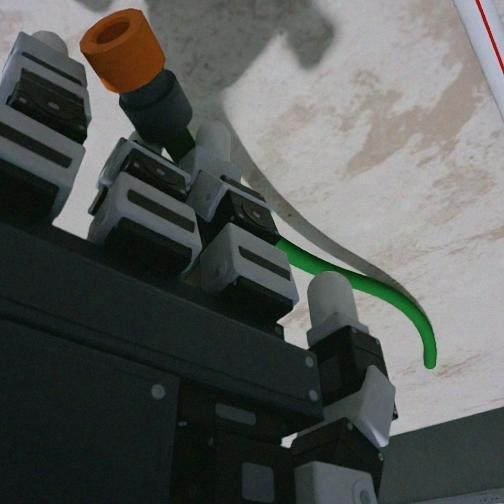

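Request:
{"method": "execute_actions", "body": {"actions": [[[0,-0.07,-0.018,0.0185,0,0,0,0.754,0.576,0.696,0,0.754,0.576,0.696,0,0.754,0.576,0.696,0.714,0.678,0.226,0.168,0.4,-0.6,0.035,0,0,0,0,-0.033,-0.35,0.97,0.97,0.05,0.35,0.97,0.97,0.05,-0.2,0.95,0.58,0.7,0.71,0.68,-0.45,-0.156,0.78,-0.7],[0,-0.14,-0.036,0.037,0,0,0,0.754,0.576,0.696,0,0.754,0.576,0.696,0,0.754,0.576,0.696,0.714,0.678,0.226,0.168,0.4,-0.6,0.07,0,0,0,0,-0.067,-0.35,0.97,0.97,0.05,0.35,0.97,0.97,0.05,-0.2,0.95,0.58,0.7,0.71,0.68,-0.45,-0.156,0.78,-0.7],[0,-0.208,-0.0537,0.0556,0,0,0,0.754,0.576,0.696,0,0.754,0.576,0.696,0,0.754,0.576,0.696,0.714,0.678,0.226,0.168,0.4,-0.6,0.1057,0,0,0,0,-0.1,-0.35,0.97,0.97,0.05,0.35,0.97,0.97,0.05,-0.2,0.95,0.58,0.7,0.71,0.68,-0.45,-0.156,0.78,-0.7]],[[0,-0.07,-0.018,0.0185,0,0,0,0.754,0.576,0.696,0,0.754,0.576,0.696,0,0.754,0.576,0.696,0.714,0.678,0.226,0.168,0.4,-0.6,0.033,0.005,0,0,0,-0.033,-0.35,0.97,0.97,0.05,0.35,0.97,0.97,0.05,-0.2,0.95,0.58,0.7,0.71,0.68,-0.45,-0.156,0.78,-0.7],[0,-0.14,-0.036,0.037,0,0,0,0.754,0.576,0.696,0,0.754,0.576,0.696,0,0.754,0.576,0.696,0.714,0.678,0.226,0.168,0.4,-0.6,0.067,0.01,0,0,0,-0.067,-0.35,0.97,0.97,0.05,0.35,0.97,0.97,0.05,-0.2,0.95,0.58,0.7,0.71,0.68,-0.45,-0.156,0.78,-0.7],[0,-0.208,-0.0537,0.0556,0,0,0,0.754,0.576,0.696,0,0.754,0.576,0.696,0,0.754,0.576,0.696,0.714,0.678,0.226,0.168,0.4,-0.6,0.1007,0.0145,0,0,0,-0.1,-0.35,0.97,0.97,0.05,0.35,0.97,0.97,0.05,-0.2,0.95,0.58,0.7,0.71,0.68,-0.45,-0.156,0.78,-0.7]],[[0,-0.07,-0.018,0.0185,0,0,0,0.754,0.576,0.696,0,0.754,0.576,0.696,0,0.754,0.576,0.696,0.714,0.678,0.226,0.168,0.4,-0.6,0.03,0.009,0,0,0,-0.033,-0.35,0.97,0.97,0.05,0.35,0.97,0.97,0.05,-0.2,0.95,0.58,0.7,0.71,0.68,-0.45,-0.156,0.78,-0.7],[0,-0.14,-0.036,0.037,0,0,0,0.754,0.576,0.696,0,0.754,0.576,0.696,0,0.754,0.576,0.696,0.714,0.678,0.226,0.168,0.4,-0.6,0.06,0.018,0,0,0,-0.067,-0.35,0.97,0.97,0.05,0.35,0.97,0.97,0.05,-0.2,0.95,0.58,0.7,0.71,0.68,-0.45,-0.156,0.78,-0.7],[0,-0.208,-0.0537,0.0556,0,0,0,0.754,0.576,0.696,0,0.754,0.576,0.696,0,0.754,0.576,0.696,0.714,0.678,0.226,0.168,0.4,-0.6,0.0914,0.027,0,0,0,-0.1,-0.35,0.97,0.97,0.05,0.35,0.97,0.97,0.05,-0.2,0.95,0.58,0.7,0.71,0.68,-0.45,-0.156,0.78,-0.7]]], "cameras": ["cam_high", "cam_right_wrist"]}}

Scene clock: 227.53 s.
left_arm: end_effector_position=(+0.5660, +0.4662, +0.2315) hand_goal=(+0.000, +0.754, +0.576, +0.696, +0.000, +0.754, +0.576, +0.696, +0.000, +0.754, +0.576, +0.696, +0.714, +0.678, +0.226, +0.168) hand_measured=(-0.192, +0.756, +0.576, +0.696, -0.004, +0.754, +0.576, +0.696, -0.002, +0.754, +0.576, +0.696, +0.714, +0.678, +0.226, +0.168) hand_current_ma=(+0, +0, +0, +0, +0, +0, +0, +0, +0, +0, +0, +0, +0, +0, +0, +0) hand_state=(overload, goal, goal, goal, goal, goal, goal, goal, goal, goal, goal, goal, goal, goal, goal, goal) hand_current_limit=0.40 hand_speed=-0.60 end_effector_quat_wxyz=(-0.171, +0.698, +0.197, +0.667) | right_arm: end_effector_position=(+0.4504, +0.5313, +0.1822) hand_goal=(-0.350, +0.970, +0.970, +0.050, +0.350, +0.970, +0.970, +0.050, -0.200, +0.950, +0.580, +0.700, +0.710, +0.680, -0.450, -0.156) hand_measured=(-0.160, +0.918, +0.936, +0.034, +0.032, +0.998, +0.996, +0.062, -0.196, +0.948, +0.582, +0.702, +0.712, +0.682, -0.450, -0.154) hand_current_ma=(+490, -78, -34, -9, -489, +27, +21, +5, +1, +0, +0, +0, +0, +0, +0, +0) hand_state=(blocked, blocked, blocked, goal, blocked, blocked, blocked, goal, goal, goal, goal, goal, goal, goal, goal, goal) hand_current_limit=0.78 hand_speed=-0.70 end_effector_quat_wxyz=(-0.003, +0.245, +0.969, -0.008)
Joint positions: left_arm=[0.882 1.923 1.235 0.633 0.355 1.567] | right_arm=[0.876 1.97 1.913 -1.531 0.001 -0.199]
Joint torques (N m): left_arm=[0.73 -20.66 10.52 2.58 -0.03 0.05] | right_arm=[-0.15 -18.73 14.57 0.23 0.05 -0.25]
Heat: left arm: hottest elbow 43 °C; right arm: hottest elbow 43 °C.
Hand target: left_arm +0.5701, +0.4698, +0.2544; -0.184, +0.684, +0.183, +0.682 | right_arm +0.4591, +0.5442, +0.1908; -0.001, +0.233, +0.972, +0.000
Off the commanded pose: left_arm 0.024 m, 3 deg | right_arm 0.018 m, 2 deg.
Step readings (end_effector_position of left_arm | right_arm):
0: (+0.7240, +0.1150, +0.2307) | (+0.5021, +0.3670, +0.1812)
1: (+0.7240, +0.1156, +0.2307) | (+0.5021, +0.3670, +0.1812)
2: (+0.7236, +0.1181, +0.2307) | (+0.5022, +0.3673, +0.1812)
4: (+0.7217, +0.1280, +0.2310) | (+0.5035, +0.3721, +0.1820)
8: (+0.7088, +0.1882, +0.2316) | (+0.5016, +0.3949, +0.1833)
15: (+0.6832, +0.2687, +0.2315) | (+0.4927, +0.4225, +0.1812)
16: (+0.6831, +0.2685, +0.2315) | (+0.4926, +0.4235, +0.1806)
17: (+0.6832, +0.2675, +0.2316) | (+0.4927, +0.4247, +0.1803)
19: (+0.6819, +0.2694, +0.2316) | (+0.4907, +0.4329, +0.1807)
23: (+0.6661, +0.3060, +0.2316) | (+0.4872, +0.4519, +0.1821)
30: (+0.6294, +0.3774, +0.2315) | (+0.4766, +0.4772, +0.1820)
31: (+0.6285, +0.3788, +0.2315) | (+0.4761, +0.4790, +0.1817)
32: (+0.6282, +0.3792, +0.2315) | (+0.4755, +0.4805, +0.1815)
34: (+0.6254, +0.3826, +0.2316) | (+0.4717, +0.4882, +0.1814)
38: (+0.6020, +0.4184, +0.2315) | (+0.4645, +0.5051, +0.1819)
45: (+0.5538, +0.4815, +0.2315) | (+0.4526, +0.5268, +0.1819)
Images, in order (width x height): cam_high 504x504, cam_right_wrist 504x504.

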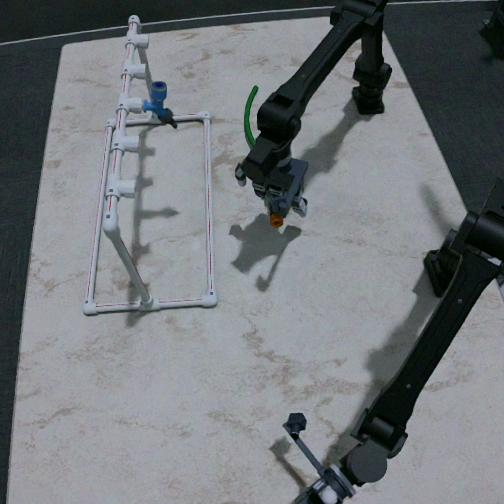

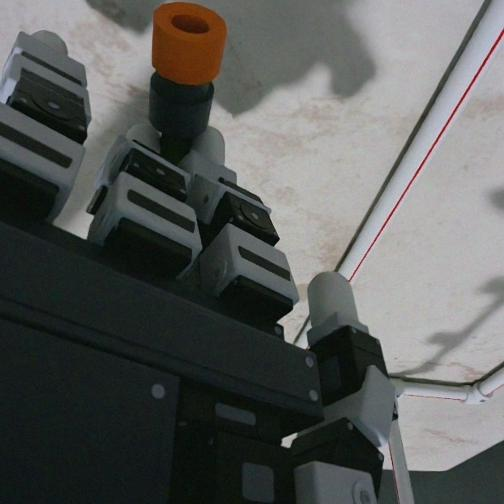

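Request:
{"method": "execute_actions", "body": {"actions": [[[0,0,0,0,0,0,0,0.754,0.576,0.696,0,0.754,0.576,0.696,0,0.754,0.576,0.696,0.714,0.678,0.226,0.168,0.4,-0.6,0.036,0.018,0,0,0,-0.022,-0.35,0.97,0.97,0.05,0.35,0.97,0.97,0.05,-0.2,0.95,0.58,0.7,0.71,0.68,-0.45,-0.156,0.78,-0.7],[0,0,0,0,0,0,0,0.754,0.576,0.696,0,0.754,0.576,0.696,0,0.754,0.576,0.696,0.714,0.678,0.226,0.168,0.4,-0.6,0.072,0.036,0,0,0,-0.045,-0.35,0.97,0.97,0.05,0.35,0.97,0.97,0.05,-0.2,0.95,0.58,0.7,0.71,0.68,-0.45,-0.156,0.78,-0.7],[0,0,0,0,0,0,0,0.754,0.576,0.696,0,0.754,0.576,0.696,0,0.754,0.576,0.696,0.714,0.678,0.226,0.168,0.4,-0.6,0.107,0.0535,0,0,0,-0.0667,-0.35,0.97,0.97,0.05,0.35,0.97,0.97,0.05,-0.2,0.95,0.58,0.7,0.71,0.68,-0.45,-0.156,0.78,-0.7]],[[0,0,0,0,0,0,0,0.754,0.576,0.696,0,0.754,0.576,0.696,0,0.754,0.576,0.696,0.714,0.678,0.226,0.168,0.4,-0.6,0.031,0.022,0,0,0,-0.022,-0.35,0.97,0.97,0.05,0.35,0.97,0.97,0.05,-0.2,0.95,0.58,0.7,0.71,0.68,-0.45,-0.156,0.78,-0.7],[0,0,0,0,0,0,0,0.754,0.576,0.696,0,0.754,0.576,0.696,0,0.754,0.576,0.696,0.714,0.678,0.226,0.168,0.4,-0.6,0.062,0.045,0,0,0,-0.045,-0.35,0.97,0.97,0.05,0.35,0.97,0.97,0.05,-0.2,0.95,0.58,0.7,0.71,0.68,-0.45,-0.156,0.78,-0.7],[0,0,0,0,0,0,0,0.754,0.576,0.696,0,0.754,0.576,0.696,0,0.754,0.576,0.696,0.714,0.678,0.226,0.168,0.4,-0.6,0.093,0.067,0,0,0,-0.0667,-0.35,0.97,0.97,0.05,0.35,0.97,0.97,0.05,-0.2,0.95,0.58,0.7,0.71,0.68,-0.45,-0.156,0.78,-0.7]]], "cameras": ["cam_high", "cam_right_wrist"]}}

Scene clock: 230.23 s.
left_arm: end_effector_position=(+0.5660, +0.4662, +0.2315) hand_goal=(+0.000, +0.754, +0.576, +0.696, +0.000, +0.754, +0.576, +0.696, +0.000, +0.754, +0.576, +0.696, +0.714, +0.678, +0.226, +0.168) hand_measured=(-0.192, +0.756, +0.576, +0.696, -0.004, +0.754, +0.576, +0.696, -0.002, +0.754, +0.576, +0.696, +0.714, +0.678, +0.226, +0.168) hand_current_ma=(+0, +0, +0, +0, +0, +0, +0, +0, +0, +0, +0, +0, +0, +0, +0, +0) hand_state=(overload, goal, goal, goal, goal, goal, goal, goal, goal, goal, goal, goal, goal, goal, goal, goal) hand_current_limit=0.40 hand_speed=-0.60 end_effector_quat_wxyz=(-0.171, +0.698, +0.197, +0.667) | right_arm: end_effector_position=(+0.3642, +0.6455, +0.1841) hand_goal=(-0.350, +0.970, +0.970, +0.050, +0.350, +0.970, +0.970, +0.050, -0.200, +0.950, +0.580, +0.700, +0.710, +0.680, -0.450, -0.156) hand_measured=(-0.160, +0.924, +0.938, +0.036, +0.020, +0.998, +0.994, +0.062, -0.196, +0.948, +0.582, +0.702, +0.712, +0.682, -0.450, -0.154) hand_current_ma=(+489, -64, -29, -8, -489, +27, +19, +5, +1, +0, +0, +0, +0, +0, +0, +0) hand_state=(blocked, blocked, blocked, goal, blocked, blocked, blocked, goal, goal, goal, goal, goal, goal, goal, goal, goal) hand_current_limit=0.78 hand_speed=-0.70 end_effector_quat_wxyz=(-0.004, +0.036, +0.999, -0.006)
Joint positions: left_arm=[0.882 1.923 1.235 0.633 0.355 1.567] | right_arm=[1.033 2.118 2.156 -1.624 -0.001 -0.466]
Joint torques (N m): left_arm=[0.67 -20.66 10.61 2.55 -0.04 0.05] | right_arm=[-0.44 -20.84 14.63 0.17 0.11 -0.19]
Heat: left arm: hottest elbow 43 °C; right arm: hottest elbow 44 °C.
Hand target: left_arm +0.5701, +0.4698, +0.2544; -0.184, +0.684, +0.183, +0.682 | right_arm +0.3729, +0.6552, +0.1910; -0.001, +0.026, +1.000, +0.000
Off the commanded pose: left_arm 0.024 m, 3 deg | right_arm 0.015 m, 1 deg.
Step readings (end_effector_position of left_arm | right_arm):
0: (+0.5660, +0.4662, +0.2315) | (+0.4504, +0.5313, +0.1822)
1: (+0.5660, +0.4662, +0.2315) | (+0.4504, +0.5314, +0.1824)
2: (+0.5660, +0.4662, +0.2315) | (+0.4500, +0.5319, +0.1824)
4: (+0.5660, +0.4662, +0.2315) | (+0.4466, +0.5379, +0.1833)
8: (+0.5660, +0.4662, +0.2315) | (+0.4334, +0.5601, +0.1846)
15: (+0.5660, +0.4662, +0.2315) | (+0.4040, +0.5913, +0.1819)
16: (+0.5660, +0.4662, +0.2315) | (+0.4027, +0.5929, +0.1816)
17: (+0.5660, +0.4662, +0.2315) | (+0.4019, +0.5941, +0.1814)
19: (+0.5660, +0.4662, +0.2315) | (+0.3982, +0.6006, +0.1820)
23: (+0.5660, +0.4662, +0.2315) | (+0.3914, +0.6183, +0.1848)
30: (+0.5660, +0.4662, +0.2315) | (+0.3686, +0.6412, +0.1833)
Images, in order (width x height): cam_high 504x504, cam_right_wrist 504x504.

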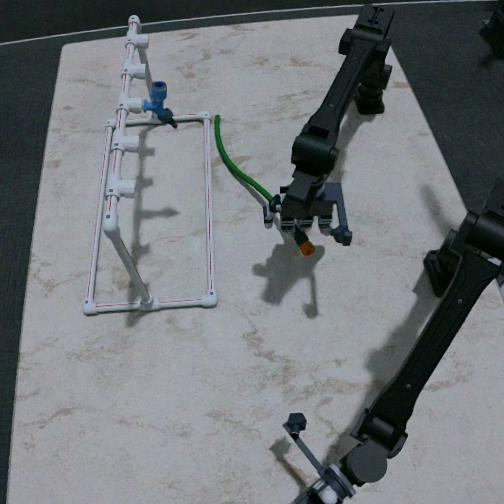

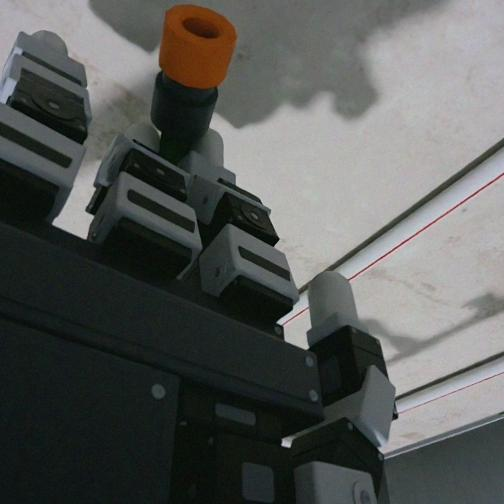

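Request:
{"method": "execute_actions", "body": {"actions": [[[0,0,0,0,0,0,0,0.754,0.576,0.696,0,0.754,0.576,0.696,0,0.754,0.576,0.696,0.714,0.678,0.226,0.168,0.4,-0.6,0,0,0,0,0,0,-0.35,1.0,1.0,0.05,0.35,0.9,0.95,0.05,-0.2,0.95,0.58,0.7,0.71,0.68,-0.45,-0.156,0.78,-0.7]],[[0,0,0,0,0,0,0,0.754,0.576,0.696,0,0.754,0.576,0.696,0,0.754,0.576,0.696,0.714,0.678,0.226,0.168,0.4,-0.6,0,0,0,0,0,0,-0.35,1.0,1.0,0.05,0.35,0.84,0.95,0.05,-0.2,0.95,0.58,0.7,0.71,0.68,-0.45,-0.156,0.78,-0.7]]], "cameras": ["cam_high", "cam_right_wrist"]}}

Scene clock: 234.80 s.
left_arm: end_effector_position=(+0.5660, +0.4662, +0.2315) hand_goal=(+0.000, +0.754, +0.576, +0.696, +0.000, +0.754, +0.576, +0.696, +0.000, +0.754, +0.576, +0.696, +0.714, +0.678, +0.226, +0.168) hand_measured=(-0.192, +0.756, +0.576, +0.696, -0.004, +0.754, +0.576, +0.696, -0.002, +0.754, +0.576, +0.696, +0.714, +0.678, +0.226, +0.168) hand_current_ma=(+0, +0, +0, +0, +0, +0, +0, +0, +0, +0, +0, +0, +0, +0, +0, +0) hand_state=(overload, goal, goal, goal, goal, goal, goal, goal, goal, goal, goal, goal, goal, goal, goal, goal) hand_current_limit=0.40 hand_speed=-0.60 end_effector_quat_wxyz=(-0.171, +0.698, +0.197, +0.667) | right_arm: end_effector_position=(+0.3639, +0.6459, +0.1852) hand_goal=(-0.350, +1.000, +1.000, +0.050, +0.350, +0.840, +0.950, +0.050, -0.200, +0.950, +0.580, +0.700, +0.710, +0.680, -0.450, -0.156) hand_measured=(-0.160, +0.924, +0.944, +0.028, +0.010, +0.978, +0.992, +0.070, -0.196, +0.948, +0.582, +0.702, +0.712, +0.682, -0.450, -0.154) hand_current_ma=(+489, -145, -77, -15, -489, +396, +47, +14, +1, +0, +0, +0, +0, +0, +0, +0) hand_state=(blocked, blocked, blocked, blocked, blocked, blocked, blocked, blocked, goal, goal, goal, goal, goal, goal, goal, goal) hand_current_limit=0.78 hand_speed=-0.70 end_effector_quat_wxyz=(-0.005, +0.033, +0.999, -0.008)
Joint positions: left_arm=[0.882 1.923 1.235 0.633 0.355 1.567] | right_arm=[1.033 2.122 2.166 -1.633 -0.001 -0.472]
Joint torques (N m): left_arm=[0.73 -20.6 10.61 2.54 -0.05 0.05] | right_arm=[-0.44 -20.6 14.65 0.25 0.11 -0.18]
Heat: left arm: hottest elbow 43 °C; right arm: hottest elbow 44 °C.
Hand target: left_arm +0.5701, +0.4698, +0.2544; -0.184, +0.684, +0.183, +0.682 | right_arm +0.3729, +0.6552, +0.1912; -0.001, +0.026, +1.000, +0.000
Off the commanded pose: left_arm 0.024 m, 3 deg | right_arm 0.014 m, 1 deg.
Step readings (end_effector_position of left_arm | right_arm):
0: (+0.5660, +0.4662, +0.2315) | (+0.3642, +0.6455, +0.1841)
1: (+0.5660, +0.4662, +0.2315) | (+0.3642, +0.6455, +0.1841)
2: (+0.5660, +0.4662, +0.2315) | (+0.3641, +0.6455, +0.1842)
4: (+0.5660, +0.4662, +0.2315) | (+0.3640, +0.6454, +0.1845)
8: (+0.5660, +0.4662, +0.2315) | (+0.3640, +0.6457, +0.1851)
15: (+0.5660, +0.4662, +0.2315) | (+0.3642, +0.6460, +0.1854)
16: (+0.5660, +0.4662, +0.2315) | (+0.3641, +0.6459, +0.1854)
17: (+0.5660, +0.4662, +0.2315) | (+0.3642, +0.6460, +0.1855)
19: (+0.5660, +0.4662, +0.2315) | (+0.3641, +0.6459, +0.1855)
23: (+0.5660, +0.4662, +0.2315) | (+0.3640, +0.6459, +0.1852)
30: (+0.5660, +0.4662, +0.2315) | (+0.3640, +0.6459, +0.1852)
Images, in order (width x height): cam_high 504x504, cam_right_wrist 504x504.

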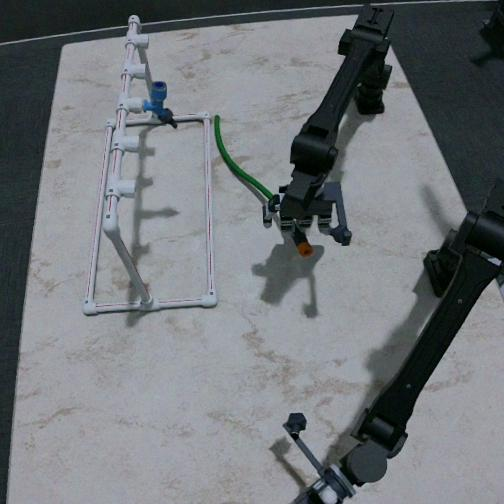

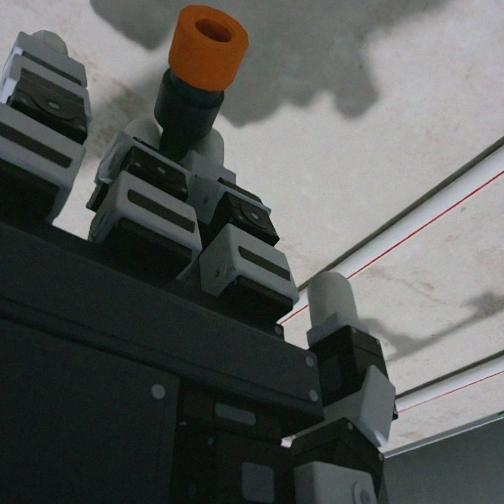

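Request:
{"method": "zoom_image", "body": {"camera": "cam_right_wrist", "region": [80, 0, 320, 240]}}

Request:
{"method": "zoom_image", "body": {"camera": "cam_high", "region": [200, 90, 380, 270]}}

Scaled by 2.100 from the camera's 504x504 image, which has a finer 720x720 frame.

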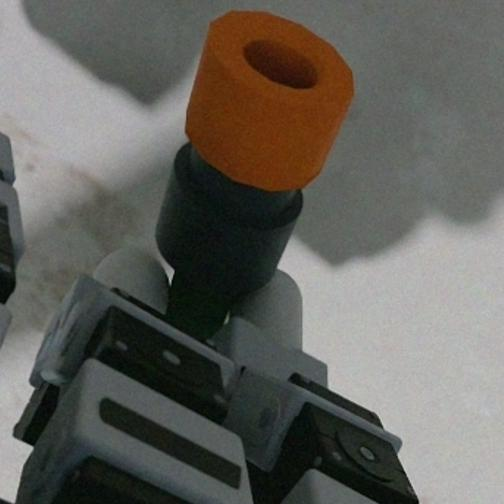

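Scaled by 2.800 from the camera's 504x504 image, which has a finer 720x720 frame.

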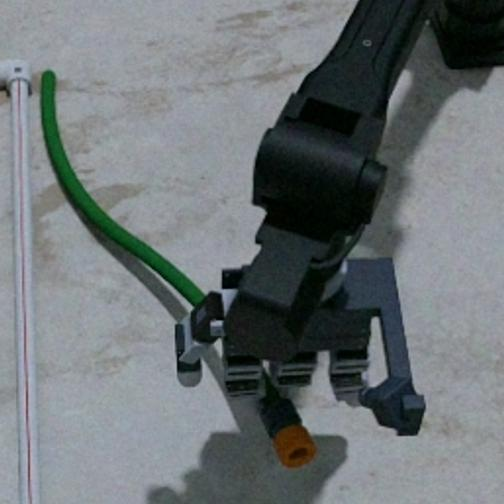

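Request:
{"method": "execute_actions", "body": {"actions": [[[0,0,0,0,0,0,0,0.754,0.576,0.696,0,0.754,0.576,0.696,0,0.754,0.576,0.696,0.714,0.678,0.226,0.168,0.4,-0.6,0,-0.011,-0.021,-0.018,0,0,-0.35,1.0,1.0,0.05,0.35,0.88,0.95,0.05,-0.2,0.95,0.58,0.7,0.71,0.68,-0.45,-0.156,0.78,-0.7],[0,0,0,0,0,0,0,0.754,0.576,0.696,0,0.754,0.576,0.696,0,0.754,0.576,0.696,0.714,0.678,0.226,0.168,0.4,-0.6,0,-0.022,-0.043,-0.037,0,0,-0.35,1.0,1.0,0.05,0.35,0.88,0.95,0.05,-0.2,0.95,0.58,0.7,0.71,0.68,-0.45,-0.156,0.78,-0.7],[0,0,0,0,0,0,0,0.754,0.576,0.696,0,0.754,0.576,0.696,0,0.754,0.576,0.696,0.714,0.678,0.226,0.168,0.4,-0.6,0,-0.034,-0.065,-0.056,0,0,-0.35,1.0,1.0,0.05,0.35,0.88,0.95,0.05,-0.2,0.95,0.58,0.7,0.71,0.68,-0.45,-0.156,0.78,-0.7]],[[0,0,0,0,0,0,0,0.754,0.576,0.696,0,0.754,0.576,0.696,0,0.754,0.576,0.696,0.714,0.678,0.226,0.168,0.4,-0.6,0,-0.011,-0.021,-0.018,0,0,-0.35,1.0,1.0,0.05,0.35,0.88,0.95,0.05,-0.2,0.95,0.58,0.7,0.71,0.68,-0.45,-0.156,0.78,-0.7],[0,0,0,0,0,0,0,0.754,0.576,0.696,0,0.754,0.576,0.696,0,0.754,0.576,0.696,0.714,0.678,0.226,0.168,0.4,-0.6,0,-0.022,-0.043,-0.037,0,0,-0.35,1.0,1.0,0.05,0.35,0.88,0.95,0.05,-0.2,0.95,0.58,0.7,0.71,0.68,-0.45,-0.156,0.78,-0.7],[0,0,0,0,0,0,0,0.754,0.576,0.696,0,0.754,0.576,0.696,0,0.754,0.576,0.696,0.714,0.678,0.226,0.168,0.4,-0.6,0,-0.034,-0.065,-0.056,0,0,-0.35,1.0,1.0,0.05,0.35,0.88,0.95,0.05,-0.2,0.95,0.58,0.7,0.71,0.68,-0.45,-0.156,0.78,-0.7]],[[0,0,0,0,0,0,0,0.754,0.576,0.696,0,0.754,0.576,0.696,0,0.754,0.576,0.696,0.714,0.678,0.226,0.168,0.4,-0.6,0,-0.01,-0.02,-0.023,0,0,-0.35,1.0,1.0,0.05,0.35,0.88,0.95,0.05,-0.2,0.95,0.58,0.7,0.71,0.68,-0.45,-0.156,0.78,-0.7],[0,0,0,0,0,0,0,0.754,0.576,0.696,0,0.754,0.576,0.696,0,0.754,0.576,0.696,0.714,0.678,0.226,0.168,0.4,-0.6,0,-0.021,-0.04,-0.046,0,0,-0.35,1.0,1.0,0.05,0.35,0.88,0.95,0.05,-0.2,0.95,0.58,0.7,0.71,0.68,-0.45,-0.156,0.78,-0.7],[0,0,0,0,0,0,0,0.754,0.576,0.696,0,0.754,0.576,0.696,0,0.754,0.576,0.696,0.714,0.678,0.226,0.168,0.4,-0.6,0,-0.0317,-0.0592,-0.0694,0,0,-0.35,1.0,1.0,0.05,0.35,0.88,0.95,0.05,-0.2,0.95,0.58,0.7,0.71,0.68,-0.45,-0.156,0.78,-0.7]]], "cameras": ["cam_high", "cam_right_wrist"]}}

Scene clock: 238.60 s.
left_arm: end_effector_position=(+0.5660, +0.4662, +0.2315) hand_goal=(+0.000, +0.754, +0.576, +0.696, +0.000, +0.754, +0.576, +0.696, +0.000, +0.754, +0.576, +0.696, +0.714, +0.678, +0.226, +0.168) hand_measured=(-0.192, +0.756, +0.576, +0.696, -0.004, +0.754, +0.576, +0.696, -0.002, +0.754, +0.576, +0.696, +0.714, +0.678, +0.226, +0.168) hand_current_ma=(+0, +0, +0, +0, +0, +0, +0, +0, +0, +0, +0, +0, +0, +0, +0, +0) hand_state=(overload, goal, goal, goal, goal, goal, goal, goal, goal, goal, goal, goal, goal, goal, goal, goal) hand_current_limit=0.40 hand_speed=-0.60 end_effector_quat_wxyz=(-0.171, +0.698, +0.197, +0.667) | right_arm: end_effector_position=(+0.3674, +0.5775, +0.2759) hand_goal=(-0.350, +1.000, +1.000, +0.050, +0.350, +0.880, +0.950, +0.050, -0.200, +0.950, +0.580, +0.700, +0.710, +0.680, -0.450, -0.156) hand_measured=(-0.160, +0.924, +0.944, +0.028, +0.010, +0.978, +0.992, +0.074, -0.196, +0.948, +0.582, +0.702, +0.712, +0.682, -0.450, -0.154) hand_current_ma=(+489, -145, -77, -16, -489, +220, +47, +18, +1, +0, +0, +0, +0, +0, +0, +0) hand_state=(blocked, blocked, blocked, blocked, blocked, blocked, blocked, blocked, goal, goal, goal, goal, goal, goal, goal, goal) hand_current_limit=0.78 hand_speed=-0.70 end_effector_quat_wxyz=(-0.006, +0.033, +0.964, +0.264)
Joint positions: left_arm=[0.882 1.923 1.235 0.633 0.355 1.567] | right_arm=[0.891 1.671 1.537 -1.001 -0.321 -0.539]
Joint torques (N m): left_arm=[0.73 -20.66 10.62 2.55 -0.05 0.05] | right_arm=[0.5 -18.96 10.76 2.7 -0.43 -0.13]
Heat: left arm: hottest elbow 43 °C; right arm: hottest elbow 44 °C.
Hand target: left_arm +0.5701, +0.4698, +0.2544; -0.184, +0.684, +0.183, +0.682 | right_arm +0.3690, +0.5780, +0.2918; +0.007, +0.025, +0.959, +0.281
Off the commanded pose: left_arm 0.024 m, 3 deg | right_arm 0.016 m, 3 deg.
Step readings (end_effector_position of left_arm | right_arm):
0: (+0.5660, +0.4662, +0.2315) | (+0.3639, +0.6459, +0.1852)
1: (+0.5660, +0.4662, +0.2315) | (+0.3639, +0.6460, +0.1852)
2: (+0.5660, +0.4662, +0.2315) | (+0.3635, +0.6465, +0.1854)
4: (+0.5660, +0.4662, +0.2315) | (+0.3651, +0.6483, +0.1853)
8: (+0.5660, +0.4662, +0.2315) | (+0.3620, +0.6419, +0.1869)
15: (+0.5660, +0.4662, +0.2315) | (+0.3677, +0.6356, +0.2148)
16: (+0.5660, +0.4662, +0.2315) | (+0.3694, +0.6349, +0.2178)
17: (+0.5660, +0.4662, +0.2315) | (+0.3699, +0.6346, +0.2203)
19: (+0.5660, +0.4662, +0.2315) | (+0.3686, +0.6312, +0.2224)
23: (+0.5660, +0.4662, +0.2315) | (+0.3634, +0.6146, +0.2276)
30: (+0.5660, +0.4662, +0.2315) | (+0.3678, +0.6079, +0.2526)
31: (+0.5660, +0.4662, +0.2315) | (+0.3688, +0.6075, +0.2541)
32: (+0.5660, +0.4662, +0.2315) | (+0.3693, +0.6074, +0.2552)
34: (+0.5660, +0.4662, +0.2315) | (+0.3672, +0.6044, +0.2559)
38: (+0.5660, +0.4662, +0.2315) | (+0.3604, +0.5861, +0.2554)
45: (+0.5660, +0.4662, +0.2315) | (+0.3662, +0.5786, +0.2769)
Images, in order (width x height): cam_high 504x504, cam_right_wrist 504x504.

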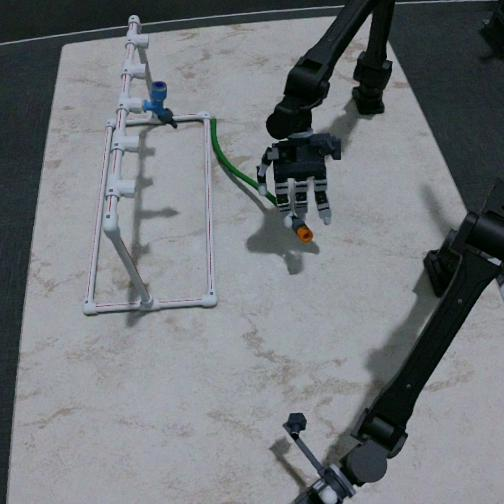

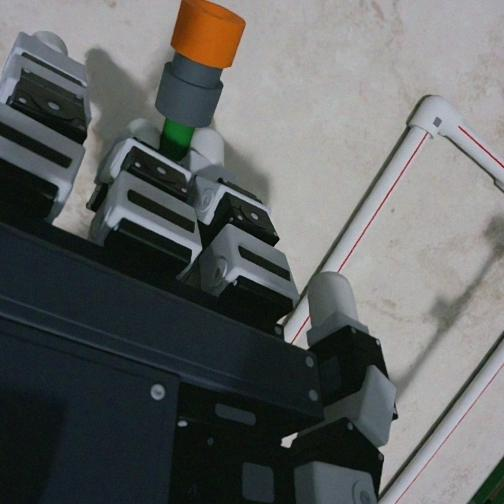

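Request:
{"method": "zoom_image", "body": {"camera": "cam_high", "region": [200, 90, 360, 250]}}

Request:
{"method": "zoom_image", "body": {"camera": "cam_right_wrist", "region": [80, 0, 280, 200]}}

Scaled by 3.150 from the camera's 504x504 image, which has a finer 720x720 frame.

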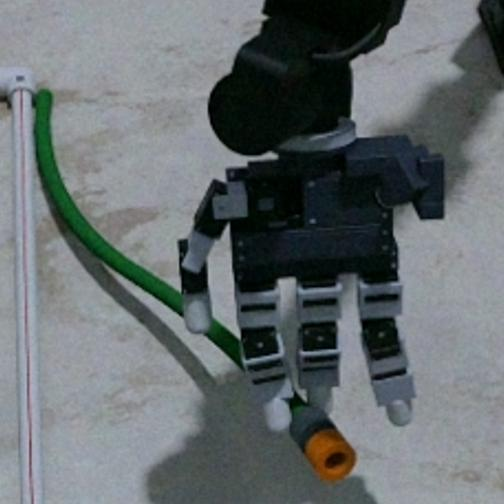

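Scaled by 2.520 from the camera's 504x504 image, which has a finer 720x720 frame.

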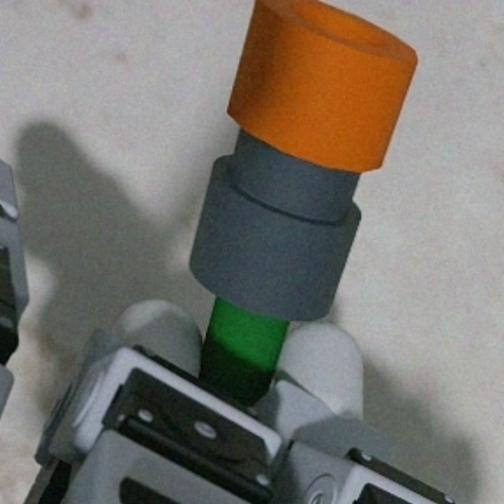

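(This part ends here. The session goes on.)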